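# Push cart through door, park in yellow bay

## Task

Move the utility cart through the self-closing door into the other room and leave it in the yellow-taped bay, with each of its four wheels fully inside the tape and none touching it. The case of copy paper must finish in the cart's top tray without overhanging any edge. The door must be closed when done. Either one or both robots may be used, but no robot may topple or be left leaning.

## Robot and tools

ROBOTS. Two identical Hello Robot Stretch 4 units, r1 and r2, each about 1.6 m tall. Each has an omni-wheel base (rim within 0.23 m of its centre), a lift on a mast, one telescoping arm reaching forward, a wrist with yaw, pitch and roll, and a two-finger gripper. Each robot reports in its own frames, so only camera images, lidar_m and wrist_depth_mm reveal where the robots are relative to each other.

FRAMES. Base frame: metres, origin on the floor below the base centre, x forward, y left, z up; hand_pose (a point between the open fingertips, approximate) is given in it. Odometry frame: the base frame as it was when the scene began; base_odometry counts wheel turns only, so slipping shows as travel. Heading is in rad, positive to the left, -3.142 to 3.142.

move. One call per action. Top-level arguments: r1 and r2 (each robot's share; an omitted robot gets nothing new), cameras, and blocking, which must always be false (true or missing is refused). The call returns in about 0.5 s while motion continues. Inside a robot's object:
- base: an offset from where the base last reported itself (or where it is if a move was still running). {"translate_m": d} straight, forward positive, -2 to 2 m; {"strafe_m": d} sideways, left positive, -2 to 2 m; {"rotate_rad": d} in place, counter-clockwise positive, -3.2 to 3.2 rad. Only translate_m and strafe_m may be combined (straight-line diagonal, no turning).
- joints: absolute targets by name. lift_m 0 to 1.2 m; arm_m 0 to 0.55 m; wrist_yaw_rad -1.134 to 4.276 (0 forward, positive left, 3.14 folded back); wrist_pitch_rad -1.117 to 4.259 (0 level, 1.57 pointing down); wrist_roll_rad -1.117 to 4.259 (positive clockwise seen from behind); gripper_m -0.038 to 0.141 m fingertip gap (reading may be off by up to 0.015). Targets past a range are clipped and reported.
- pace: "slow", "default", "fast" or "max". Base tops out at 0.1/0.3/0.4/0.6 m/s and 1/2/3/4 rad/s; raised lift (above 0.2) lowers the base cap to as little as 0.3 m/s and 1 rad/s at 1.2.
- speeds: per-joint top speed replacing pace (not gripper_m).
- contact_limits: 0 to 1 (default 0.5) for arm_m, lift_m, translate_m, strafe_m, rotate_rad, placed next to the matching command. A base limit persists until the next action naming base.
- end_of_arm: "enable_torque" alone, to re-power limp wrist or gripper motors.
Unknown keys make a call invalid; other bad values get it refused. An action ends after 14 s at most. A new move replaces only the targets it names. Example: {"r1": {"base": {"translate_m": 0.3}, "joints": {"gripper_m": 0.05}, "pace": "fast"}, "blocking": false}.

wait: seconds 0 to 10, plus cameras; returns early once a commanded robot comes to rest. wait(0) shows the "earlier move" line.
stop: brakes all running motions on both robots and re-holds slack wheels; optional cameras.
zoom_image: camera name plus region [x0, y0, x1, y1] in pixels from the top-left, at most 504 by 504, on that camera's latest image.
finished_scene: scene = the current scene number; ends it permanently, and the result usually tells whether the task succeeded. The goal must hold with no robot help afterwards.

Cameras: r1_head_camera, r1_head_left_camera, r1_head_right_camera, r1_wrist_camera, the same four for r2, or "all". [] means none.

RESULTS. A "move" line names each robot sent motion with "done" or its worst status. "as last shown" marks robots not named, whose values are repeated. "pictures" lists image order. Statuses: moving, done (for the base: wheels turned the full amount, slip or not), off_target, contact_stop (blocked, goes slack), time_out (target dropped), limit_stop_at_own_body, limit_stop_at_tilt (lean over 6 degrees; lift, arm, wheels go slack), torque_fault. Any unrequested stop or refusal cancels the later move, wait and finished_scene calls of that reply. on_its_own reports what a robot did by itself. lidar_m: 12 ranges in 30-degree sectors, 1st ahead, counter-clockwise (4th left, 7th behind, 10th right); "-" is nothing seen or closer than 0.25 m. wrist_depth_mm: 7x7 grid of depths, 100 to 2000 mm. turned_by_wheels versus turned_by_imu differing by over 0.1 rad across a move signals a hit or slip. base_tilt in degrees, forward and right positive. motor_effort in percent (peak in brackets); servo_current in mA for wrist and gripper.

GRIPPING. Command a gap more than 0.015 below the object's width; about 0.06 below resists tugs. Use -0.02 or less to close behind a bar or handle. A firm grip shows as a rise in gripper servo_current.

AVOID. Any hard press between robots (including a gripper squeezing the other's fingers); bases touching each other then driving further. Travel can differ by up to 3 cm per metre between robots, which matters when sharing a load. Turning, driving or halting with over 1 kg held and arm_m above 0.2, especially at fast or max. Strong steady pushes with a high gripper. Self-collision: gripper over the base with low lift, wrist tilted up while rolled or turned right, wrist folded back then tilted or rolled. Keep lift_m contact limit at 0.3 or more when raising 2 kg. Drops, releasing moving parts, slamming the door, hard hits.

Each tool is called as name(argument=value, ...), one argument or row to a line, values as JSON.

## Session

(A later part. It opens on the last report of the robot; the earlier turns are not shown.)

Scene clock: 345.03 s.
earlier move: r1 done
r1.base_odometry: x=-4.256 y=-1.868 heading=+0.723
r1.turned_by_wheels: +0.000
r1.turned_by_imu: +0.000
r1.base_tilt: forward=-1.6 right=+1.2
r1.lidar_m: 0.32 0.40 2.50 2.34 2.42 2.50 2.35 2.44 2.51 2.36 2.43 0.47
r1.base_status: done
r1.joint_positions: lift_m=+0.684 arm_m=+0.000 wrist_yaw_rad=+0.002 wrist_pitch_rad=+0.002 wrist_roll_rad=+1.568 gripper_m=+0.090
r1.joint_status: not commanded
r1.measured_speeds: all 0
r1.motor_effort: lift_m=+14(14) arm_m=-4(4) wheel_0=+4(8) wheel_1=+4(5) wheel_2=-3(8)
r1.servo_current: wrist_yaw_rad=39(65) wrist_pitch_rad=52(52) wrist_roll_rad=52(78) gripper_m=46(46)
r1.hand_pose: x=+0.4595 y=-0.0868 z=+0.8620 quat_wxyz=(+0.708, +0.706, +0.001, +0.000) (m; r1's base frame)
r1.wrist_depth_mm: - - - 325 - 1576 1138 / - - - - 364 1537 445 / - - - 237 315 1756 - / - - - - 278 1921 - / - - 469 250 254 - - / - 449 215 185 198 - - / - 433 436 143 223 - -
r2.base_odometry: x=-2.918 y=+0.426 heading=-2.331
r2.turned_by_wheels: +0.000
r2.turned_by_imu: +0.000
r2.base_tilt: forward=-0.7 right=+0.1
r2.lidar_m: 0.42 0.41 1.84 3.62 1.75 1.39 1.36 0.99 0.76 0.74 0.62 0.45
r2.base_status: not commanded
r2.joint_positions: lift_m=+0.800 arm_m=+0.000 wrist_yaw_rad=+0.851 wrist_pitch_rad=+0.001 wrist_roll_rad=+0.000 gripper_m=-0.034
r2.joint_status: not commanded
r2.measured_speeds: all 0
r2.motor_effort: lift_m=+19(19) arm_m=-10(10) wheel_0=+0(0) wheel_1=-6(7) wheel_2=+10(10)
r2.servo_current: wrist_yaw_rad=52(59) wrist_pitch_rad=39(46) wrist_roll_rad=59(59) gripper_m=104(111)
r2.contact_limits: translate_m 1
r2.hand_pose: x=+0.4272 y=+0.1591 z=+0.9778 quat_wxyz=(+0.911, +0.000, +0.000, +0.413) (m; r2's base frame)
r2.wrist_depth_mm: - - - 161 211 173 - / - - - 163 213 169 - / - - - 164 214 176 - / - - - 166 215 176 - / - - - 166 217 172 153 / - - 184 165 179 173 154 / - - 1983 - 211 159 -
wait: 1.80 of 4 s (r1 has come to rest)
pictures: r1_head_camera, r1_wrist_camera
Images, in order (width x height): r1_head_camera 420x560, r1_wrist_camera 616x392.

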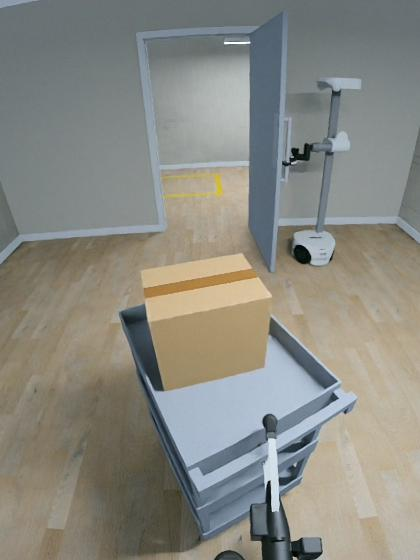

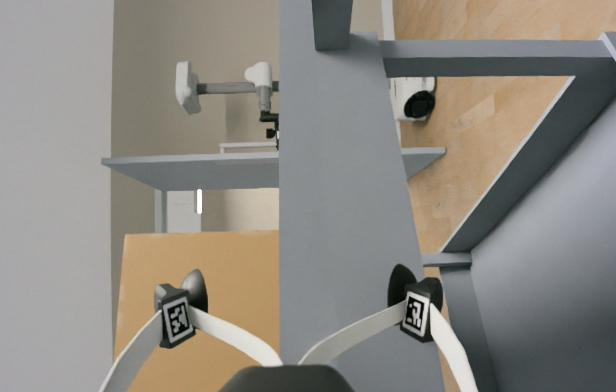

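move(
  blocking=false,
  cameras=[],
  r1={"base":{"translate_m":0.045},"joints":{"gripper_m":0.1},"pace":"slow","contact_limits":{"translate_m":0.1}},
)

wait(
  seconds=2,
  cameras=["r1_wrist_camera","r1_head_camera"],
)

move(
  blocking=false,
  cameras=[],
  r1={"joints":{"gripper_m":-0.035}},
)

wait(
  seconds=3,
  cameras=["r1_wrist_camera","r1_head_camera"],
)

Scene clock: 352.47 s.
move: r1 moving
r1.base_odometry: x=-4.247 y=-1.860 heading=+0.723
r1.turned_by_wheels: +0.000
r1.turned_by_imu: -0.001
r1.base_tilt: forward=-1.6 right=+1.3
r1.lidar_m: 0.30 0.42 2.50 2.35 2.44 2.50 2.36 2.48 2.52 2.35 2.41 0.46
r1.base_status: translate_m moving
r1.joint_positions: lift_m=+0.684 arm_m=+0.000 wrist_yaw_rad=-0.002 wrist_pitch_rad=+0.002 wrist_roll_rad=+1.568 gripper_m=+0.098
r1.joint_status: gripper_m moving
r1.measured_speeds: translate_m=+0.048 strafe_m=+0.000 rotate_rad=-0.003 lift_m=+0.000 arm_m=+0.000 wrist_yaw_rad=-0.019 wrist_pitch_rad=+0.000 wrist_roll_rad=+0.000
r1.motor_effort: lift_m=+13(14) arm_m=+1(4) wheel_0=+5(7) wheel_1=+4(7) wheel_2=-10(10)
r1.servo_current: wrist_yaw_rad=59(65) wrist_pitch_rad=39(46) wrist_roll_rad=52(52) gripper_m=46(65)
r1.contact_limits: translate_m 0.1
r1.hand_pose: x=+0.4591 y=-0.0881 z=+0.8620 quat_wxyz=(+0.708, +0.706, +0.000, -0.002) (m; r1's base frame)
r1.wrist_depth_mm: - - - - - 1756 1229 / - - - - 362 373 373 / - - - 235 317 1808 1308 / - - - - 282 1863 - / - 469 466 251 255 - - / - 449 222 181 195 - - / - 421 424 142 219 - -
r2: as last shown
r2.base_tilt: forward=-0.6 right=+0.1
r2.lidar_m: 0.42 0.40 1.83 3.57 1.74 1.38 1.34 0.95 0.75 0.76 0.63 0.44
r2.motor_effort: lift_m=+18(19) arm_m=-10(10) wheel_0=+0(1) wheel_1=-6(7) wheel_2=+10(10)
r2.servo_current: wrist_yaw_rad=52(52) wrist_pitch_rad=46(46) wrist_roll_rad=52(59) gripper_m=111(117)
r2.contact_limits: translate_m 1
r2.wrist_depth_mm: - - - 161 211 172 - / - - - 163 213 169 - / - - - 164 215 176 - / - - - 165 216 176 - / - - - 166 216 172 153 / - - 184 165 180 173 154 / - - 1983 - 211 158 -
pictures: none
No camera images: "cameras" was empty.

Scene clock: 353.60 s.
earlier move: r1 done
r1.base_odometry: x=-4.223 y=-1.839 heading=+0.723
r1.turned_by_wheels: +0.000
r1.turned_by_imu: -0.001
r1.base_tilt: forward=-1.6 right=+1.3
r1.lidar_m: 0.28 0.43 2.50 2.35 2.42 2.55 2.41 2.51 2.50 2.37 2.42 0.48
r1.base_status: done
r1.joint_positions: lift_m=+0.684 arm_m=+0.000 wrist_yaw_rad=-0.006 wrist_pitch_rad=+0.002 wrist_roll_rad=+1.568 gripper_m=+0.100
r1.joint_status: all done
r1.measured_speeds: all 0
r1.motor_effort: lift_m=+14(14) arm_m=+4(4) wheel_0=+1(7) wheel_1=+2(7) wheel_2=-8(14)
r1.servo_current: wrist_yaw_rad=39(85) wrist_pitch_rad=39(46) wrist_roll_rad=46(65) gripper_m=52(65)
r1.contact_limits: translate_m 0.1
r1.hand_pose: x=+0.4588 y=-0.0891 z=+0.8620 quat_wxyz=(+0.708, +0.706, -0.001, -0.003) (m; r1's base frame)
r1.wrist_depth_mm: - - - - - 1756 1229 / - - - - 364 377 387 / - - - - 320 1756 1281 / - - - - 281 1863 - / - - 469 251 254 1921 - / - 442 442 179 195 - - / - 418 421 142 217 - -
r2.base_odometry: x=-2.918 y=+0.426 heading=-2.331
r2.turned_by_wheels: +0.000
r2.turned_by_imu: +0.000
r2.base_tilt: forward=-0.6 right=+0.1
r2.lidar_m: 0.43 0.39 1.78 3.61 1.72 1.39 1.33 0.95 0.76 0.73 0.60 0.44
r2.base_status: not commanded
r2.joint_positions: lift_m=+0.800 arm_m=+0.000 wrist_yaw_rad=+0.851 wrist_pitch_rad=+0.001 wrist_roll_rad=+0.000 gripper_m=-0.034
r2.joint_status: not commanded
r2.measured_speeds: all 0
r2.motor_effort: lift_m=+18(19) arm_m=-10(10) wheel_0=+0(1) wheel_1=-6(7) wheel_2=+9(10)
r2.servo_current: wrist_yaw_rad=39(65) wrist_pitch_rad=39(52) wrist_roll_rad=52(59) gripper_m=111(117)
r2.contact_limits: translate_m 1
r2.hand_pose: x=+0.4272 y=+0.1591 z=+0.9778 quat_wxyz=(+0.911, +0.000, +0.000, +0.413) (m; r2's base frame)
r2.wrist_depth_mm: - - - 161 211 173 - / - - - 162 211 169 - / - - - 164 215 175 - / - - - 166 216 177 - / - - - 166 216 172 153 / - - 184 165 179 173 154 / - - 1983 - 211 158 -
wait: 1.13 of 2 s (r1 has come to rest)
pictures: r1_head_camera, r1_wrist_camera
Images, in order (width x height): r1_head_camera 420x560, r1_wrist_camera 616x392.

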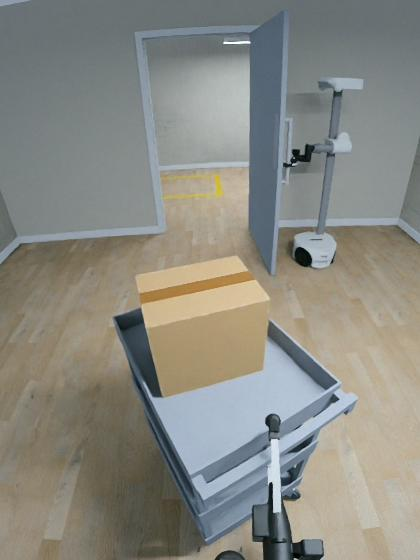

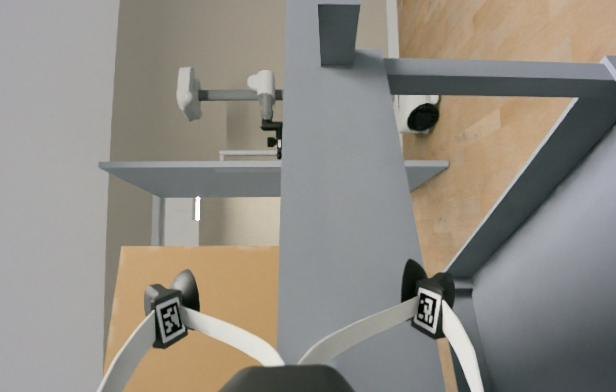

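Scene clock: 354.10 s.
move: r1 moving
r1.base_odometry: x=-4.223 y=-1.839 heading=+0.723
r1.turned_by_wheels: +0.000
r1.turned_by_imu: +0.000
r1.base_tilt: forward=-1.6 right=+1.3
r1.lidar_m: 0.29 0.41 2.50 2.35 2.42 2.54 2.41 2.46 2.52 2.36 2.43 0.48
r1.base_status: not commanded
r1.joint_positions: lift_m=+0.684 arm_m=+0.000 wrist_yaw_rad=-0.006 wrist_pitch_rad=+0.004 wrist_roll_rad=+1.568 gripper_m=+0.084
r1.joint_status: gripper_m moving
r1.measured_speeds: translate_m=+0.000 strafe_m=+0.000 rotate_rad=+0.000 lift_m=+0.000 arm_m=+0.000 wrist_yaw_rad=+0.000 wrist_pitch_rad=+0.018 wrist_roll_rad=+0.000
r1.motor_effort: lift_m=+13(14) arm_m=+4(4) wheel_0=+1(2) wheel_1=+2(2) wheel_2=-8(9)
r1.servo_current: wrist_yaw_rad=52(59) wrist_pitch_rad=39(46) wrist_roll_rad=46(65) gripper_m=111(111)
r1.contact_limits: translate_m 0.1
r1.hand_pose: x=+0.4588 y=-0.0891 z=+0.8615 quat_wxyz=(+0.708, +0.706, -0.001, -0.003) (m; r1's base frame)
r1.wrist_depth_mm: - - - - - 1756 1205 / - - - - 375 379 384 / - - - 239 - 1708 1308 / - - - - 279 1983 - / - - 469 250 251 - - / - 442 215 179 193 - - / - 418 421 139 216 - -
r2: as last shown
r2.base_tilt: forward=-0.7 right=+0.0
r2.lidar_m: 0.44 0.38 1.79 3.61 1.76 1.37 1.35 0.96 0.76 0.74 0.60 0.46
r2.motor_effort: lift_m=+18(19) arm_m=-10(10) wheel_0=+0(1) wheel_1=-6(7) wheel_2=+10(10)
r2.servo_current: wrist_yaw_rad=46(59) wrist_pitch_rad=39(46) wrist_roll_rad=46(52) gripper_m=111(111)
r2.contact_limits: translate_m 1
r2.wrist_depth_mm: - - - 161 212 173 - / - - - 162 212 170 - / - - - 164 215 175 - / - - - 166 215 176 - / - - - 166 217 172 153 / - - 184 165 180 173 154 / - - 1983 - 211 159 -
pictures: none
No camera images: "cameras" was empty.

Scene clock: 355.63 s.
earlier move: r1 done
r1.base_odometry: x=-4.223 y=-1.839 heading=+0.724
r1.turned_by_wheels: +0.001
r1.turned_by_imu: +0.001
r1.base_tilt: forward=-1.6 right=+1.3
r1.lidar_m: 0.30 0.42 2.51 2.36 2.41 2.56 2.39 2.51 2.49 2.36 2.41 0.47
r1.base_status: not commanded
r1.joint_positions: lift_m=+0.684 arm_m=+0.000 wrist_yaw_rad=-0.003 wrist_pitch_rad=+0.007 wrist_roll_rad=+1.569 gripper_m=-0.034
r1.joint_status: all done
r1.measured_speeds: all 0
r1.motor_effort: lift_m=+14(14) arm_m=-3(4) wheel_0=+1(2) wheel_1=+2(2) wheel_2=-1(9)
r1.servo_current: wrist_yaw_rad=26(72) wrist_pitch_rad=46(59) wrist_roll_rad=65(65) gripper_m=91(202)
r1.contact_limits: translate_m 0.1
r1.hand_pose: x=+0.4591 y=-0.0882 z=+0.8604 quat_wxyz=(+0.708, +0.707, +0.002, -0.004) (m; r1's base frame)
r1.wrist_depth_mm: - - - 319 - 1537 1182 / - - - - 353 1499 427 / - - - - 306 1708 - / - - - 263 260 1921 - / - - 459 240 240 - - / - 439 186 198 182 - - / - 150 407 144 206 132 -
r2.base_odometry: x=-2.918 y=+0.426 heading=-2.331
r2.turned_by_wheels: +0.000
r2.turned_by_imu: +0.000
r2.base_tilt: forward=-0.6 right=+0.0
r2.lidar_m: 0.41 0.38 1.81 3.60 1.74 1.35 1.36 0.96 0.74 0.75 0.61 0.45
r2.base_status: not commanded
r2.joint_positions: lift_m=+0.800 arm_m=+0.000 wrist_yaw_rad=+0.851 wrist_pitch_rad=+0.001 wrist_roll_rad=+0.000 gripper_m=-0.034
r2.joint_status: not commanded
r2.measured_speeds: all 0
r2.motor_effort: lift_m=+18(19) arm_m=-10(10) wheel_0=+0(1) wheel_1=-7(7) wheel_2=+9(10)
r2.servo_current: wrist_yaw_rad=59(65) wrist_pitch_rad=39(46) wrist_roll_rad=33(59) gripper_m=104(117)
r2.contact_limits: translate_m 1
r2.hand_pose: x=+0.4272 y=+0.1591 z=+0.9778 quat_wxyz=(+0.911, +0.000, +0.000, +0.413) (m; r2's base frame)
r2.wrist_depth_mm: - - - 162 211 172 - / - - - 163 212 169 - / - - - 163 214 175 - / - - - 166 216 177 - / - - - 166 217 172 154 / - - 183 165 179 173 154 / - - 1921 - 211 158 -
wait: 1.53 of 3 s (r1 has come to rest)
pictures: r1_head_camera, r1_wrist_camera
Images, in order (width x height): r1_head_camera 420x560, r1_wrist_camera 616x392.

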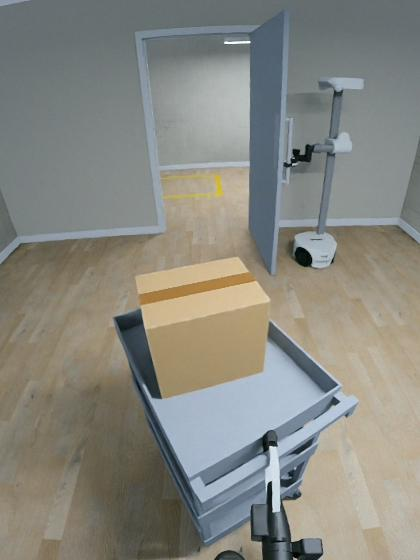

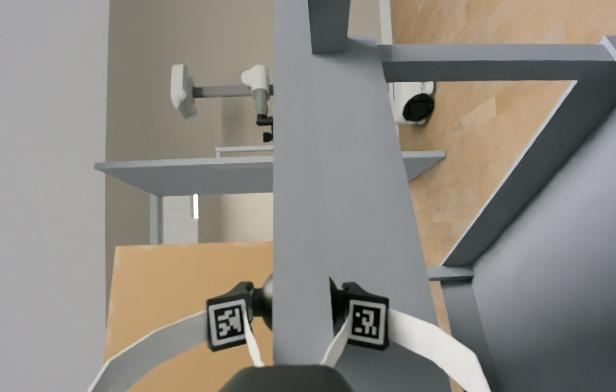

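move(
  blocking=false,
  cameras=[],
  r1={"base":{"strafe_m":0.22},"contact_limits":{"strafe_m":0.8}},
)

wait(
  seconds=4,
  cameras=["r1_head_camera"],
)

Scene clock: 362.83 s.
move: r1 moving
r1.base_odometry: x=-4.247 y=-1.812 heading=+0.722
r1.turned_by_wheels: -0.001
r1.turned_by_imu: -0.002
r1.base_tilt: forward=-1.6 right=+1.3
r1.lidar_m: 0.28 0.47 2.46 2.31 2.36 2.53 2.40 2.51 2.54 2.39 2.45 0.45
r1.base_status: strafe_m moving
r1.joint_positions: lift_m=+0.684 arm_m=+0.000 wrist_yaw_rad=-0.010 wrist_pitch_rad=+0.002 wrist_roll_rad=+1.569 gripper_m=-0.034
r1.joint_status: not commanded
r1.measured_speeds: translate_m=-0.001 strafe_m=+0.143 rotate_rad=-0.006 lift_m=+0.000 arm_m=+0.000 wrist_yaw_rad=-0.040 wrist_pitch_rad=+0.000 wrist_roll_rad=+0.000
r1.motor_effort: lift_m=+14(14) arm_m=-2(4) wheel_0=-18(20) wheel_1=+7(9) wheel_2=-4(4)
r1.servo_current: wrist_yaw_rad=65(65) wrist_pitch_rad=39(59) wrist_roll_rad=46(59) gripper_m=65(91)
r1.contact_limits: strafe_m 0.8
r1.hand_pose: x=+0.4584 y=-0.0904 z=+0.8620 quat_wxyz=(+0.708, +0.707, -0.003, -0.004) (m; r1's base frame)
r1.wrist_depth_mm: - - - - - 1618 1160 / - - - - 357 1576 439 / - - - - 297 1756 - / - - - 264 264 1983 - / - - 459 179 236 831 - / - 442 184 189 181 - - / - 153 407 138 202 134 -
r2: as last shown
r2.base_tilt: forward=-0.6 right=+0.1
r2.lidar_m: 0.42 0.39 1.78 3.61 1.78 1.36 1.36 0.94 0.74 0.74 0.62 0.42
r2.servo_current: wrist_yaw_rad=52(59) wrist_pitch_rad=46(46) wrist_roll_rad=39(59) gripper_m=111(111)
r2.contact_limits: translate_m 1
r2.wrist_depth_mm: - - - 162 211 173 - / - - - 163 213 169 - / - - - 163 214 176 - / - - 1863 166 216 176 - / - - - 167 217 172 153 / - - 184 165 179 172 154 / - - 1921 - 211 158 -
pictures: none
No camera images: "cameras" was empty.

Scene clock: 364.37 s.
earlier move: r1 done
r1.base_odometry: x=-4.368 y=-1.674 heading=+0.723
r1.turned_by_wheels: +0.001
r1.turned_by_imu: +0.000
r1.base_tilt: forward=-1.6 right=+1.3
r1.lidar_m: 0.34 3.23 2.23 2.12 2.18 2.58 2.41 2.53 2.72 2.58 2.64 0.44
r1.base_status: done
r1.joint_positions: lift_m=+0.684 arm_m=+0.000 wrist_yaw_rad=-0.003 wrist_pitch_rad=+0.002 wrist_roll_rad=+1.569 gripper_m=-0.034
r1.joint_status: not commanded
r1.measured_speeds: all 0
r1.motor_effort: lift_m=+14(14) arm_m=+4(4) wheel_0=-2(20) wheel_1=+0(10) wheel_2=+0(9)
r1.servo_current: wrist_yaw_rad=46(85) wrist_pitch_rad=33(59) wrist_roll_rad=52(59) gripper_m=65(91)
r1.contact_limits: strafe_m 0.8
r1.hand_pose: x=+0.4590 y=-0.0882 z=+0.8620 quat_wxyz=(+0.708, +0.707, +0.000, -0.002) (m; r1's base frame)
r1.wrist_depth_mm: - - - - 282 1708 1229 / - - - 262 264 1808 1308 / - - - 252 252 1708 - / - 452 455 242 242 - - / - 449 445 174 232 - - / - 442 186 - 182 - - / - 152 436 143 211 136 -
r2.base_odometry: x=-2.918 y=+0.426 heading=-2.331
r2.turned_by_wheels: +0.000
r2.turned_by_imu: +0.000
r2.base_tilt: forward=-0.6 right=+0.1
r2.lidar_m: 0.43 0.38 1.80 3.60 1.77 1.38 1.35 0.95 0.76 0.75 0.58 0.46
r2.base_status: not commanded
r2.joint_positions: lift_m=+0.800 arm_m=+0.000 wrist_yaw_rad=+0.851 wrist_pitch_rad=+0.001 wrist_roll_rad=+0.000 gripper_m=-0.034
r2.joint_status: not commanded
r2.measured_speeds: all 0
r2.motor_effort: lift_m=+18(19) arm_m=-10(10) wheel_0=+0(1) wheel_1=-7(7) wheel_2=+9(10)
r2.servo_current: wrist_yaw_rad=59(65) wrist_pitch_rad=39(46) wrist_roll_rad=46(59) gripper_m=111(117)
r2.contact_limits: translate_m 1
r2.hand_pose: x=+0.4272 y=+0.1591 z=+0.9778 quat_wxyz=(+0.911, +0.000, +0.000, +0.413) (m; r2's base frame)
r2.wrist_depth_mm: - - - 161 211 172 - / - - - 162 211 169 - / - - - 163 215 175 - / - - - 166 215 176 - / - - - 166 216 172 153 / - - 185 165 180 173 154 / - - 1921 - 211 158 -
wait: 1.53 of 4 s (r1 has come to rest)
pictures: r1_head_camera
Images, in order (width x height): r1_head_camera 420x560.

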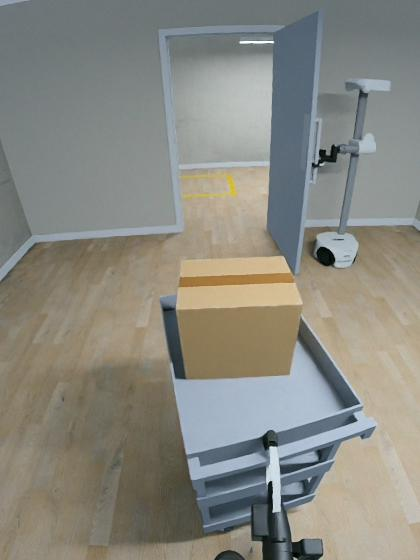

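move(
  blocking=false,
  cameras=[],
  r1={"base":{"strafe_m":0.19},"contact_limits":{"strafe_m":0.8}},
)

wait(
  seconds=4,
  cameras=["r1_head_camera"],
)

move(
  blocking=false,
  cameras=[],
  r1={"base":{"translate_m":0.45,"strafe_m":-0.08},"contact_limits":{"translate_m":0.8}},
)

wait(
  seconds=4,
  cameras=["r1_head_camera"],
)

Scene clock: 379.43 s.
move: r1 moving
r1.base_odometry: x=-4.392 y=-1.647 heading=+0.723
r1.turned_by_wheels: -0.001
r1.turned_by_imu: -0.001
r1.base_tilt: forward=-1.6 right=+1.3
r1.lidar_m: 0.34 3.18 2.25 2.10 2.12 2.58 2.40 2.50 2.77 2.61 2.68 0.44
r1.base_status: strafe_m moving
r1.joint_positions: lift_m=+0.684 arm_m=+0.000 wrist_yaw_rad=-0.006 wrist_pitch_rad=+0.002 wrist_roll_rad=+1.569 gripper_m=-0.034
r1.joint_status: not commanded
r1.measured_speeds: translate_m=-0.001 strafe_m=+0.139 rotate_rad=+0.003 lift_m=+0.000 arm_m=+0.000 wrist_yaw_rad=+0.000 wrist_pitch_rad=+0.000 wrist_roll_rad=+0.000
r1.motor_effort: lift_m=+14(14) arm_m=+4(4) wheel_0=-13(16) wheel_1=+8(10) wheel_2=-2(2)
r1.servo_current: wrist_yaw_rad=65(72) wrist_pitch_rad=46(46) wrist_roll_rad=52(65) gripper_m=59(65)
r1.contact_limits: strafe_m 0.8
r1.hand_pose: x=+0.4588 y=-0.0891 z=+0.8620 quat_wxyz=(+0.708, +0.707, -0.001, -0.003) (m; r1's base frame)
r1.wrist_depth_mm: - - - - 277 1756 1205 / - - - 257 259 1808 1308 / - - - 249 251 1808 - / - 449 445 180 239 - - / - 442 442 173 231 - - / - 445 184 - 181 - - / - 153 436 143 213 127 -
r2: as last shown
r2.base_tilt: forward=-0.7 right=+0.0
r2.lidar_m: 0.41 0.37 1.82 3.63 1.75 1.36 1.35 0.98 0.77 0.73 0.62 0.47
r2.motor_effort: lift_m=+18(19) arm_m=-10(10) wheel_0=+0(0) wheel_1=-6(7) wheel_2=+10(10)
r2.servo_current: wrist_yaw_rad=46(52) wrist_pitch_rad=46(46) wrist_roll_rad=52(52) gripper_m=117(117)
r2.contact_limits: translate_m 1
r2.wrist_depth_mm: - - - 161 211 172 - / - - - 163 212 169 - / - - - 164 215 175 - / - - - 165 216 177 - / - - - 166 217 171 153 / - - 185 165 180 173 154 / - - 1921 - 211 159 -
pictures: none
No camera images: "cameras" was empty.

Scene clock: 380.87 s.
earlier move: r1 done
r1.base_odometry: x=-4.494 y=-1.531 heading=+0.723
r1.turned_by_wheels: +0.000
r1.turned_by_imu: +0.001
r1.base_tilt: forward=-1.6 right=+1.3
r1.lidar_m: 0.36 2.97 2.07 1.93 1.99 2.57 2.43 2.52 2.93 2.77 2.85 0.44
r1.base_status: done
r1.joint_positions: lift_m=+0.684 arm_m=+0.000 wrist_yaw_rad=-0.003 wrist_pitch_rad=+0.002 wrist_roll_rad=+1.569 gripper_m=-0.034
r1.joint_status: not commanded
r1.measured_speeds: all 0
r1.motor_effort: lift_m=+14(14) arm_m=+4(4) wheel_0=-2(16) wheel_1=+0(12) wheel_2=-1(3)
r1.servo_current: wrist_yaw_rad=59(72) wrist_pitch_rad=46(52) wrist_roll_rad=39(65) gripper_m=65(72)
r1.contact_limits: strafe_m 0.8
r1.hand_pose: x=+0.4590 y=-0.0883 z=+0.8620 quat_wxyz=(+0.708, +0.707, +0.000, -0.002) (m; r1's base frame)
r1.wrist_depth_mm: - - - 232 233 1708 1281 / - - - 231 232 1618 - / - 430 433 169 230 - - / - 442 439 167 228 - - / - 452 455 167 227 - - / - 473 186 186 183 - - / - 469 473 164 224 136 -
r2.base_odometry: x=-2.918 y=+0.426 heading=-2.331
r2.turned_by_wheels: +0.000
r2.turned_by_imu: +0.000
r2.base_tilt: forward=-0.6 right=+0.1
r2.lidar_m: 0.41 0.38 1.86 3.61 1.74 1.39 1.35 0.97 0.76 0.73 0.59 0.44
r2.base_status: not commanded
r2.joint_positions: lift_m=+0.800 arm_m=+0.000 wrist_yaw_rad=+0.851 wrist_pitch_rad=+0.001 wrist_roll_rad=+0.000 gripper_m=-0.034
r2.joint_status: not commanded
r2.measured_speeds: all 0
r2.motor_effort: lift_m=+18(19) arm_m=-10(10) wheel_0=+0(1) wheel_1=-6(7) wheel_2=+10(10)
r2.servo_current: wrist_yaw_rad=52(65) wrist_pitch_rad=39(46) wrist_roll_rad=46(65) gripper_m=111(117)
r2.contact_limits: translate_m 1
r2.hand_pose: x=+0.4272 y=+0.1591 z=+0.9778 quat_wxyz=(+0.911, +0.000, +0.000, +0.413) (m; r2's base frame)
r2.wrist_depth_mm: - - - 161 210 172 - / - - - 163 212 169 - / - - - 164 214 176 - / - - - 166 215 176 - / - - - 166 217 172 153 / - - 185 165 180 173 154 / - - - - 211 159 -
wait: 1.43 of 4 s (r1 has come to rest)
pictures: r1_head_camera
Images, in order (width x height): r1_head_camera 420x560.

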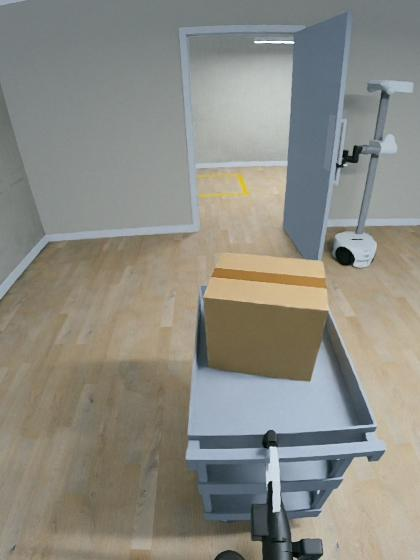

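Scene clock: 381.37 s.
move: r1 moving
r1.base_odometry: x=-4.467 y=-1.515 heading=+0.723
r1.turned_by_wheels: +0.000
r1.turned_by_imu: +0.000
r1.base_tilt: forward=-1.6 right=+1.3
r1.lidar_m: 0.35 2.97 2.07 1.93 1.98 2.59 2.43 2.56 2.91 2.76 2.84 0.41
r1.base_status: translate_m moving; strafe_m moving
r1.joint_positions: lift_m=+0.684 arm_m=+0.000 wrist_yaw_rad=-0.004 wrist_pitch_rad=+0.002 wrist_roll_rad=+1.569 gripper_m=-0.034
r1.joint_status: not commanded
r1.measured_speeds: translate_m=+0.124 strafe_m=-0.023 rotate_rad=+0.006 lift_m=+0.000 arm_m=+0.000 wrist_yaw_rad=+0.000 wrist_pitch_rad=+0.000 wrist_roll_rad=+0.000
r1.motor_effort: lift_m=+14(14) arm_m=+4(4) wheel_0=+9(11) wheel_1=+5(8) wheel_2=-15(18)
r1.servo_current: wrist_yaw_rad=46(72) wrist_pitch_rad=39(46) wrist_roll_rad=46(52) gripper_m=52(65)
r1.contact_limits: translate_m 0.8
r1.hand_pose: x=+0.4589 y=-0.0885 z=+0.8620 quat_wxyz=(+0.708, +0.707, -0.001, -0.002) (m; r1's base frame)
r1.wrist_depth_mm: - - - 237 236 1708 1281 / - - - 235 233 1808 - / - - 436 171 229 - - / - 439 439 168 229 - - / - 452 445 167 225 - - / - 459 190 165 183 - - / - 153 469 144 220 138 -
r2: as last shown
r2.base_tilt: forward=-0.7 right=+0.0
r2.lidar_m: 0.42 0.41 1.84 3.64 1.75 1.38 1.36 0.97 0.77 0.74 0.60 0.44
r2.motor_effort: lift_m=+18(19) arm_m=-10(10) wheel_0=+0(1) wheel_1=-6(7) wheel_2=+9(10)
r2.servo_current: wrist_yaw_rad=52(59) wrist_pitch_rad=39(46) wrist_roll_rad=52(59) gripper_m=117(117)
r2.contact_limits: translate_m 1
r2.wrist_depth_mm: - - - 161 211 173 - / - - - 162 212 169 - / - - - 164 214 175 - / - - - 166 216 176 - / - - - 166 216 172 153 / - - 186 165 180 173 154 / - - - - 211 158 -
pictures: none
No camera images: "cameras" was empty.

Scene clock: 383.87 s.
earlier move: r1 done
r1.base_odometry: x=-4.104 y=-1.293 heading=+0.724
r1.turned_by_wheels: +0.001
r1.turned_by_imu: +0.002
r1.base_tilt: forward=-1.6 right=+1.3
r1.lidar_m: 0.30 0.37 2.18 2.05 2.12 2.82 2.89 2.97 2.81 2.65 2.76 0.45
r1.base_status: done
r1.joint_positions: lift_m=+0.684 arm_m=+0.000 wrist_yaw_rad=+0.003 wrist_pitch_rad=+0.002 wrist_roll_rad=+1.569 gripper_m=-0.034
r1.joint_status: not commanded
r1.measured_speeds: all 0
r1.motor_effort: lift_m=+14(14) arm_m=-2(4) wheel_0=+6(15) wheel_1=+2(8) wheel_2=+2(18)
r1.servo_current: wrist_yaw_rad=46(72) wrist_pitch_rad=39(52) wrist_roll_rad=46(72) gripper_m=59(65)
r1.contact_limits: translate_m 0.8
r1.hand_pose: x=+0.4595 y=-0.0866 z=+0.8620 quat_wxyz=(+0.708, +0.707, +0.002, +0.000) (m; r1's base frame)
r1.wrist_depth_mm: - - - 1808 - 1618 1160 / - - - 1808 349 368 370 / - - - - 298 1808 1229 / - - - 263 264 1921 - / - 462 455 241 247 - - / - 439 436 186 226 - - / - 154 410 146 205 125 -
r2.base_odometry: x=-2.918 y=+0.426 heading=-2.331
r2.turned_by_wheels: +0.000
r2.turned_by_imu: +0.000
r2.base_tilt: forward=-0.6 right=+0.1
r2.lidar_m: 0.42 0.39 1.77 3.62 1.73 1.36 1.35 0.96 0.76 0.73 0.62 0.45
r2.base_status: not commanded
r2.joint_positions: lift_m=+0.800 arm_m=+0.000 wrist_yaw_rad=+0.851 wrist_pitch_rad=+0.001 wrist_roll_rad=+0.000 gripper_m=-0.034
r2.joint_status: not commanded
r2.measured_speeds: all 0
r2.motor_effort: lift_m=+18(19) arm_m=-10(10) wheel_0=+0(1) wheel_1=-6(7) wheel_2=+10(10)
r2.servo_current: wrist_yaw_rad=59(59) wrist_pitch_rad=39(46) wrist_roll_rad=46(59) gripper_m=111(117)
r2.contact_limits: translate_m 1
r2.hand_pose: x=+0.4272 y=+0.1591 z=+0.9778 quat_wxyz=(+0.911, +0.000, +0.000, +0.413) (m; r2's base frame)
r2.wrist_depth_mm: - - - 161 211 172 - / - - - 163 212 169 - / - - - 164 215 176 - / - - - 166 216 176 - / - - - 166 217 172 153 / - - 186 165 180 173 154 / - - - - 211 159 -
wait: 2.50 of 4 s (r1 has come to rest)
pictures: r1_head_camera
Images, in order (width x height): r1_head_camera 420x560.

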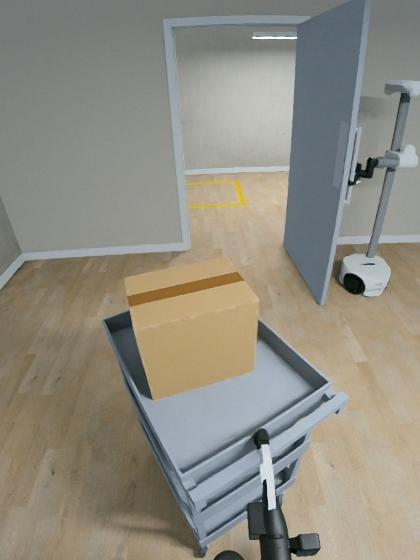

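move(
  blocking=false,
  cameras=[],
  r1={"base":{"translate_m":-0.65,"strafe_m":-0.3},"contact_limits":{"translate_m":0.8}},
)

wait(
  seconds=5,
  cameras=["r1_head_camera"],
)

move(
  blocking=false,
  cameras=[],
  r1={"base":{"strafe_m":0.3},"contact_limits":{"strafe_m":0.8}},
)

wait(
  seconds=4,
  cameras=["r1_head_camera"],
)

Scene clock: 400.07 s.
move: r1 moving
r1.base_odometry: x=-4.118 y=-1.325 heading=+0.725
r1.turned_by_wheels: +0.001
r1.turned_by_imu: +0.001
r1.base_tilt: forward=-1.5 right=+1.2
r1.lidar_m: 0.30 0.32 2.21 2.07 2.12 2.83 2.86 2.95 2.83 2.65 2.74 0.48
r1.base_status: translate_m moving; strafe_m moving
r1.joint_positions: lift_m=+0.684 arm_m=+0.000 wrist_yaw_rad=+0.010 wrist_pitch_rad=+0.002 wrist_roll_rad=+1.569 gripper_m=-0.034
r1.joint_status: not commanded
r1.measured_speeds: translate_m=-0.122 strafe_m=-0.058 rotate_rad=+0.002 lift_m=+0.000 arm_m=+0.000 wrist_yaw_rad=+0.017 wrist_pitch_rad=+0.000 wrist_roll_rad=+0.000
r1.motor_effort: lift_m=+14(14) arm_m=-3(4) wheel_0=+4(5) wheel_1=-7(10) wheel_2=+17(18)
r1.servo_current: wrist_yaw_rad=59(72) wrist_pitch_rad=46(46) wrist_roll_rad=39(65) gripper_m=59(59)
r1.contact_limits: translate_m 0.8
r1.hand_pose: x=+0.4602 y=-0.0844 z=+0.8620 quat_wxyz=(+0.708, +0.706, +0.004, +0.003) (m; r1's base frame)
r1.wrist_depth_mm: - - - 301 1921 1430 1078 / - - - 245 347 1537 449 / - - - - 294 1756 - / - - - 263 263 1921 - / - 462 459 239 247 - - / - 445 436 185 229 - - / - 153 413 160 210 126 -
r2: as last shown
r2.lidar_m: 0.43 0.38 1.82 3.64 1.74 1.37 1.36 0.97 0.76 0.75 0.60 0.44
r2.motor_effort: lift_m=+18(19) arm_m=-10(10) wheel_0=+0(0) wheel_1=-7(7) wheel_2=+10(10)
r2.servo_current: wrist_yaw_rad=59(59) wrist_pitch_rad=39(46) wrist_roll_rad=46(52) gripper_m=111(117)
r2.contact_limits: translate_m 1
r2.wrist_depth_mm: - - - 162 211 172 - / - - - 162 212 169 - / - - - 164 214 176 - / - - - 166 216 177 - / - - - 166 216 172 153 / - - 185 165 180 173 154 / - - - - 211 158 -
pictures: none
No camera images: "cameras" was empty.

Scene clock: 403.33 s.
earlier move: r1 done
r1.base_odometry: x=-4.392 y=-1.949 heading=+0.723
r1.turned_by_wheels: -0.002
r1.turned_by_imu: -0.004
r1.base_tilt: forward=-1.6 right=+1.3
r1.lidar_m: 0.28 0.38 2.47 2.28 2.35 2.32 2.18 2.28 2.54 2.39 2.47 0.49
r1.base_status: done
r1.joint_positions: lift_m=+0.684 arm_m=+0.000 wrist_yaw_rad=+0.000 wrist_pitch_rad=+0.002 wrist_roll_rad=+1.569 gripper_m=-0.034
r1.joint_status: not commanded
r1.measured_speeds: all 0
r1.motor_effort: lift_m=+14(14) arm_m=+4(4) wheel_0=-5(8) wheel_1=+0(11) wheel_2=-2(21)
r1.servo_current: wrist_yaw_rad=46(78) wrist_pitch_rad=52(52) wrist_roll_rad=46(65) gripper_m=59(65)
r1.contact_limits: translate_m 0.8
r1.hand_pose: x=+0.4593 y=-0.0873 z=+0.8620 quat_wxyz=(+0.708, +0.707, +0.001, -0.001) (m; r1's base frame)
r1.wrist_depth_mm: - - - 317 - 1708 1182 / - - - - 366 375 377 / - - - - 322 1808 1308 / - - - - 274 1808 - / - - - 246 249 1921 - / - 439 206 186 224 - - / - 149 407 154 203 133 -
r2.base_odometry: x=-2.918 y=+0.426 heading=-2.331
r2.turned_by_wheels: +0.000
r2.turned_by_imu: +0.000
r2.base_tilt: forward=-0.7 right=+0.0
r2.lidar_m: 0.42 0.39 2.01 3.61 1.71 1.41 1.35 0.97 0.76 0.72 0.62 0.43
r2.base_status: not commanded
r2.joint_positions: lift_m=+0.800 arm_m=+0.000 wrist_yaw_rad=+0.851 wrist_pitch_rad=+0.001 wrist_roll_rad=+0.000 gripper_m=-0.034
r2.joint_status: not commanded
r2.measured_speeds: all 0
r2.motor_effort: lift_m=+19(19) arm_m=-10(10) wheel_0=+0(1) wheel_1=-7(7) wheel_2=+10(10)
r2.servo_current: wrist_yaw_rad=59(65) wrist_pitch_rad=46(46) wrist_roll_rad=46(59) gripper_m=111(117)
r2.contact_limits: translate_m 1
r2.hand_pose: x=+0.4272 y=+0.1591 z=+0.9778 quat_wxyz=(+0.911, +0.000, +0.000, +0.413) (m; r2's base frame)
r2.wrist_depth_mm: - - - 161 211 173 - / - - - 163 213 169 - / - - - 164 215 175 - / - - - 166 216 176 - / - - - 166 217 171 153 / - - 185 165 180 173 154 / - - 1921 - 211 159 -
wait: 3.27 of 5 s (r1 has come to rest)
pictures: r1_head_camera
Images, in order (width x height): r1_head_camera 420x560.

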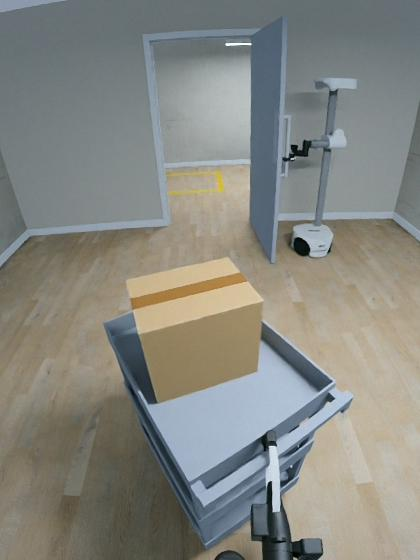

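Scene clock: 403.83 s.
move: r1 moving
r1.base_odometry: x=-4.416 y=-1.922 heading=+0.722
r1.turned_by_wheels: -0.001
r1.turned_by_imu: -0.002
r1.base_tilt: forward=-1.6 right=+1.3
r1.lidar_m: 0.29 0.44 2.45 2.27 2.33 2.33 2.19 2.28 2.57 2.44 2.49 0.48
r1.base_status: strafe_m moving
r1.joint_positions: lift_m=+0.684 arm_m=+0.000 wrist_yaw_rad=-0.010 wrist_pitch_rad=+0.002 wrist_roll_rad=+1.569 gripper_m=-0.034
r1.joint_status: not commanded
r1.measured_speeds: translate_m=-0.002 strafe_m=+0.139 rotate_rad=+0.004 lift_m=+0.000 arm_m=+0.000 wrist_yaw_rad=-0.011 wrist_pitch_rad=+0.000 wrist_roll_rad=+0.000
r1.motor_effort: lift_m=+14(14) arm_m=+4(4) wheel_0=-18(18) wheel_1=+8(9) wheel_2=-6(6)
r1.servo_current: wrist_yaw_rad=72(72) wrist_pitch_rad=39(52) wrist_roll_rad=59(59) gripper_m=59(65)
r1.contact_limits: strafe_m 0.8
r1.hand_pose: x=+0.4584 y=-0.0902 z=+0.8620 quat_wxyz=(+0.708, +0.707, -0.003, -0.004) (m; r1's base frame)
r1.wrist_depth_mm: - - - - - 1808 1255 / - - - - 373 379 384 / - - - - 319 1756 1366 / - - - - 268 1808 - / - - 462 186 247 1921 - / - 442 186 191 180 - - / - 154 410 142 204 133 -
r2: as last shown
r2.base_tilt: forward=-0.6 right=+0.1
r2.lidar_m: 0.43 0.36 2.01 3.63 1.75 1.36 1.37 0.97 0.77 0.73 0.62 0.44
r2.motor_effort: lift_m=+19(19) arm_m=-10(10) wheel_0=+0(1) wheel_1=-7(7) wheel_2=+9(10)
r2.servo_current: wrist_yaw_rad=59(59) wrist_pitch_rad=39(46) wrist_roll_rad=39(52) gripper_m=104(111)
r2.contact_limits: translate_m 1
r2.wrist_depth_mm: - - - 162 210 173 - / - - - 162 213 169 - / - - - 164 215 175 - / - - - 165 216 177 - / - - - 166 218 172 153 / - - 185 165 179 173 153 / - - 1921 - 211 159 -
pictures: none
No camera images: "cameras" was empty.

Scene clock: 405.67 s.
earlier move: r1 done
r1.base_odometry: x=-4.590 y=-1.724 heading=+0.723
r1.turned_by_wheels: +0.001
r1.turned_by_imu: +0.001
r1.base_tilt: forward=-1.5 right=+1.3
r1.lidar_m: 0.37 3.02 2.16 2.01 2.04 2.35 2.21 2.30 2.84 2.69 2.76 0.45
r1.base_status: done
r1.joint_positions: lift_m=+0.684 arm_m=+0.000 wrist_yaw_rad=-0.003 wrist_pitch_rad=+0.002 wrist_roll_rad=+1.569 gripper_m=-0.034
r1.joint_status: not commanded
r1.measured_speeds: all 0
r1.motor_effort: lift_m=+14(14) arm_m=+4(4) wheel_0=-2(19) wheel_1=+0(9) wheel_2=-2(9)
r1.servo_current: wrist_yaw_rad=52(72) wrist_pitch_rad=33(52) wrist_roll_rad=39(65) gripper_m=52(65)
r1.contact_limits: strafe_m 0.8
r1.hand_pose: x=+0.4591 y=-0.0882 z=+0.8620 quat_wxyz=(+0.708, +0.707, +0.000, -0.002) (m; r1's base frame)
r1.wrist_depth_mm: - - - 253 251 1756 1281 / - - - 246 246 1756 - / - - - 238 240 - - / - 445 445 176 236 - - / - 449 445 172 231 - - / - 455 185 186 224 - - / - 153 459 148 220 135 -
r2.base_odometry: x=-2.918 y=+0.426 heading=-2.331
r2.turned_by_wheels: +0.000
r2.turned_by_imu: +0.000
r2.base_tilt: forward=-0.7 right=+0.0
r2.lidar_m: 0.44 0.38 2.01 3.60 1.74 1.38 1.36 0.93 0.76 0.73 0.62 0.45
r2.base_status: not commanded
r2.joint_positions: lift_m=+0.800 arm_m=+0.000 wrist_yaw_rad=+0.851 wrist_pitch_rad=+0.001 wrist_roll_rad=+0.000 gripper_m=-0.034
r2.joint_status: not commanded
r2.measured_speeds: all 0
r2.motor_effort: lift_m=+18(19) arm_m=-10(10) wheel_0=+0(1) wheel_1=-6(7) wheel_2=+9(10)
r2.servo_current: wrist_yaw_rad=59(65) wrist_pitch_rad=46(52) wrist_roll_rad=46(65) gripper_m=117(117)
r2.contact_limits: translate_m 1
r2.hand_pose: x=+0.4272 y=+0.1591 z=+0.9778 quat_wxyz=(+0.911, +0.000, +0.000, +0.413) (m; r2's base frame)
r2.wrist_depth_mm: - - - 161 211 173 - / - - - 162 213 169 - / - - - 164 215 176 - / - - - 166 216 176 - / - - - 166 216 172 153 / - - 185 165 180 174 154 / - - 1921 - 211 158 -
wait: 1.83 of 4 s (r1 has come to rest)
pictures: r1_head_camera
Images, in order (width x height): r1_head_camera 420x560.

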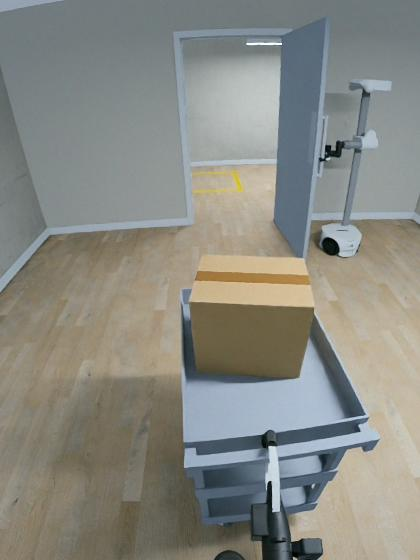

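move(
  blocking=false,
  cameras=[],
  r1={"base":{"strafe_m":0.17},"contact_limits":{"strafe_m":0.8}},
)

wait(
  seconds=4,
  cameras=["r1_head_camera"],
)

move(
  blocking=false,
  cameras=[],
  r1={"base":{"translate_m":0.4,"strafe_m":-0.03},"contact_limits":{"translate_m":0.8}},
)

wait(
  seconds=4,
  cameras=["r1_head_camera"],
)

Scene clock: 414.10 s.
move: r1 moving
r1.base_odometry: x=-4.614 y=-1.696 heading=+0.722
r1.turned_by_wheels: -0.001
r1.turned_by_imu: -0.001
r1.base_tilt: forward=-1.6 right=+1.4
r1.lidar_m: 0.38 3.01 2.11 1.95 2.03 2.35 2.21 2.29 2.86 2.73 2.81 0.45
r1.base_status: strafe_m moving
r1.joint_positions: lift_m=+0.684 arm_m=+0.000 wrist_yaw_rad=-0.004 wrist_pitch_rad=+0.002 wrist_roll_rad=+1.569 gripper_m=-0.034
r1.joint_status: not commanded
r1.measured_speeds: translate_m=-0.001 strafe_m=+0.140 rotate_rad=+0.007 lift_m=+0.000 arm_m=+0.000 wrist_yaw_rad=+0.000 wrist_pitch_rad=+0.000 wrist_roll_rad=+0.000
r1.motor_effort: lift_m=+14(14) arm_m=+1(4) wheel_0=-15(17) wheel_1=+8(8) wheel_2=-2(2)
r1.servo_current: wrist_yaw_rad=39(85) wrist_pitch_rad=46(46) wrist_roll_rad=65(65) gripper_m=52(59)
r1.contact_limits: strafe_m 0.8
r1.hand_pose: x=+0.4590 y=-0.0884 z=+0.8620 quat_wxyz=(+0.708, +0.707, -0.001, -0.002) (m; r1's base frame)
r1.wrist_depth_mm: - - - 248 247 1756 1281 / - - - 241 243 1808 - / - - - 177 238 - - / - 439 439 174 235 - - / - 449 449 171 229 - - / - 455 183 185 182 - - / - 153 462 148 221 135 -
r2: as last shown
r2.base_tilt: forward=-0.7 right=+0.1
r2.lidar_m: 0.43 0.39 2.03 3.61 1.74 1.38 1.34 0.96 0.76 0.71 0.60 0.46
r2.motor_effort: lift_m=+18(18) arm_m=-10(10) wheel_0=+0(1) wheel_1=-6(7) wheel_2=+10(10)
r2.servo_current: wrist_yaw_rad=52(52) wrist_pitch_rad=39(46) wrist_roll_rad=52(52) gripper_m=111(117)
r2.contact_limits: translate_m 1
r2.wrist_depth_mm: - - - 161 211 172 - / - - - 163 212 170 - / - - - 164 214 176 - / - - - 166 216 177 - / - - - 166 216 172 153 / - - 186 165 179 173 154 / - - - - 211 158 -
pictures: none
No camera images: "cameras" was empty.

Scene clock: 415.43 s.
earlier move: r1 done
r1.base_odometry: x=-4.703 y=-1.596 heading=+0.723
r1.turned_by_wheels: +0.000
r1.turned_by_imu: +0.001
r1.base_tilt: forward=-1.6 right=+1.3
r1.lidar_m: 0.39 2.83 1.97 1.83 1.88 2.36 2.22 2.30 3.05 2.88 2.94 0.41
r1.base_status: done
r1.joint_positions: lift_m=+0.684 arm_m=+0.000 wrist_yaw_rad=-0.003 wrist_pitch_rad=+0.002 wrist_roll_rad=+1.569 gripper_m=-0.034
r1.joint_status: not commanded
r1.measured_speeds: all 0
r1.motor_effort: lift_m=+14(14) arm_m=-3(4) wheel_0=-1(17) wheel_1=-1(9) wheel_2=-2(3)
r1.servo_current: wrist_yaw_rad=59(85) wrist_pitch_rad=33(46) wrist_roll_rad=46(65) gripper_m=59(59)
r1.contact_limits: strafe_m 0.8
r1.hand_pose: x=+0.4591 y=-0.0882 z=+0.8620 quat_wxyz=(+0.708, +0.707, +0.000, -0.002) (m; r1's base frame)
r1.wrist_depth_mm: - - - 154 211 1576 - / - - 512 - 213 - - / - 418 418 413 217 - - / - 442 442 160 220 - - / - 469 462 163 225 - - / - - 185 185 226 1661 - / - 154 - - 233 134 1308
r2.base_odometry: x=-2.918 y=+0.426 heading=-2.331
r2.turned_by_wheels: +0.000
r2.turned_by_imu: +0.000
r2.base_tilt: forward=-0.7 right=+0.1
r2.lidar_m: 0.43 0.38 2.08 3.61 1.75 1.38 1.34 0.97 0.76 0.75 0.59 0.46
r2.base_status: not commanded
r2.joint_positions: lift_m=+0.800 arm_m=+0.000 wrist_yaw_rad=+0.851 wrist_pitch_rad=+0.001 wrist_roll_rad=+0.000 gripper_m=-0.034
r2.joint_status: not commanded
r2.measured_speeds: all 0
r2.motor_effort: lift_m=+18(19) arm_m=-10(10) wheel_0=+0(1) wheel_1=-6(7) wheel_2=+10(10)
r2.servo_current: wrist_yaw_rad=46(59) wrist_pitch_rad=39(52) wrist_roll_rad=52(65) gripper_m=117(117)
r2.contact_limits: translate_m 1
r2.hand_pose: x=+0.4272 y=+0.1591 z=+0.9778 quat_wxyz=(+0.911, +0.000, +0.000, +0.413) (m; r2's base frame)
r2.wrist_depth_mm: - - - 161 210 172 - / - - - 163 212 169 - / - - - 164 214 175 - / - - - 165 215 176 - / - - - 166 216 172 154 / - - 186 165 180 173 154 / - - - - 211 159 -
wait: 1.33 of 4 s (r1 has come to rest)
pictures: r1_head_camera
Images, in order (width x height): r1_head_camera 420x560.

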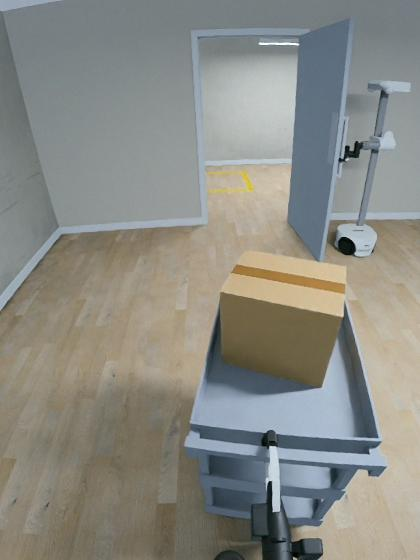

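Scene clock: 415.93 s.
move: r1 moving
r1.base_odometry: x=-4.678 y=-1.577 heading=+0.723
r1.turned_by_wheels: +0.000
r1.turned_by_imu: +0.000
r1.base_tilt: forward=-1.6 right=+1.3
r1.lidar_m: 0.37 2.80 1.99 1.84 1.89 2.39 2.27 2.35 3.00 2.87 2.93 0.42
r1.base_status: translate_m moving; strafe_m moving
r1.joint_positions: lift_m=+0.684 arm_m=+0.000 wrist_yaw_rad=-0.003 wrist_pitch_rad=+0.002 wrist_roll_rad=+1.569 gripper_m=-0.034
r1.joint_status: not commanded
r1.measured_speeds: translate_m=+0.122 strafe_m=-0.011 rotate_rad=+0.003 lift_m=+0.000 arm_m=+0.000 wrist_yaw_rad=+0.000 wrist_pitch_rad=+0.000 wrist_roll_rad=+0.000
r1.motor_effort: lift_m=+14(14) arm_m=+4(4) wheel_0=+7(12) wheel_1=+7(7) wheel_2=-13(16)
r1.servo_current: wrist_yaw_rad=33(52) wrist_pitch_rad=46(52) wrist_roll_rad=46(72) gripper_m=52(59)
r1.contact_limits: translate_m 0.8
r1.hand_pose: x=+0.4590 y=-0.0882 z=+0.8620 quat_wxyz=(+0.708, +0.707, +0.000, -0.002) (m; r1's base frame)
r1.wrist_depth_mm: - - - - 207 1499 - / - - 492 152 211 - - / - 415 418 154 213 - - / - 442 442 157 217 - - / - 469 462 160 221 - - / - - 189 163 184 1618 - / - - - 145 229 137 1281
r2: as last shown
r2.base_tilt: forward=-0.6 right=+0.1
r2.lidar_m: 0.43 0.39 2.04 3.62 1.75 1.37 1.36 0.93 0.75 0.75 0.62 0.46
r2.motor_effort: lift_m=+18(19) arm_m=-10(10) wheel_0=+0(0) wheel_1=-7(7) wheel_2=+10(10)
r2.servo_current: wrist_yaw_rad=52(72) wrist_pitch_rad=39(46) wrist_roll_rad=46(52) gripper_m=117(117)
r2.contact_limits: translate_m 1
r2.wrist_depth_mm: - - - 162 211 172 - / - - - 163 213 169 - / - - - 164 215 176 - / - - - 166 216 176 - / - - - 165 217 172 153 / - - 185 165 180 173 154 / - - - - 211 158 -
pictures: none
No camera images: "cameras" was empty.

Scene clock: 418.27 s.
earlier move: r1 done
r1.base_odometry: x=-4.383 y=-1.354 heading=+0.723
r1.turned_by_wheels: +0.000
r1.turned_by_imu: +0.002
r1.base_tilt: forward=-1.6 right=+1.3
r1.lidar_m: 0.39 2.88 2.02 1.90 1.95 2.62 2.64 2.74 2.98 2.80 2.91 0.39
r1.base_status: done
r1.joint_positions: lift_m=+0.684 arm_m=+0.000 wrist_yaw_rad=+0.004 wrist_pitch_rad=+0.002 wrist_roll_rad=+1.569 gripper_m=-0.034
r1.joint_status: not commanded
r1.measured_speeds: all 0
r1.motor_effort: lift_m=+14(14) arm_m=+4(4) wheel_0=+3(17) wheel_1=+1(8) wheel_2=+2(16)
r1.servo_current: wrist_yaw_rad=46(72) wrist_pitch_rad=46(52) wrist_roll_rad=46(72) gripper_m=59(65)
r1.contact_limits: translate_m 0.8
r1.hand_pose: x=+0.4596 y=-0.0862 z=+0.8620 quat_wxyz=(+0.708, +0.707, +0.002, +0.001) (m; r1's base frame)
r1.wrist_depth_mm: - 427 415 121 178 179 - / - 379 382 128 186 - - / - 413 413 135 195 - - / - 455 449 144 205 - - / - - 496 151 217 699 - / - - 186 - 224 1756 - / - - - 143 240 135 1281
r2.base_odometry: x=-2.918 y=+0.426 heading=-2.331
r2.turned_by_wheels: +0.000
r2.turned_by_imu: +0.000
r2.base_tilt: forward=-0.7 right=+0.0
r2.lidar_m: 0.43 0.39 1.72 3.63 1.74 1.37 1.36 0.96 0.76 0.73 0.60 0.45
r2.base_status: not commanded
r2.joint_positions: lift_m=+0.800 arm_m=+0.000 wrist_yaw_rad=+0.851 wrist_pitch_rad=+0.001 wrist_roll_rad=+0.000 gripper_m=-0.034
r2.joint_status: not commanded
r2.measured_speeds: all 0
r2.motor_effort: lift_m=+18(19) arm_m=-10(10) wheel_0=+0(1) wheel_1=-6(7) wheel_2=+10(10)
r2.servo_current: wrist_yaw_rad=65(72) wrist_pitch_rad=46(46) wrist_roll_rad=52(59) gripper_m=104(117)
r2.contact_limits: translate_m 1
r2.hand_pose: x=+0.4272 y=+0.1591 z=+0.9778 quat_wxyz=(+0.911, +0.000, +0.000, +0.413) (m; r2's base frame)
r2.wrist_depth_mm: - - - 162 211 173 - / - - - 163 211 169 - / - - - 164 215 175 - / - - - 166 216 176 - / - - - 166 218 172 154 / - - 186 165 180 173 154 / - - - - 211 159 -
wait: 2.33 of 4 s (r1 has come to rest)
pictures: r1_head_camera
Images, in order (width x height): r1_head_camera 420x560.

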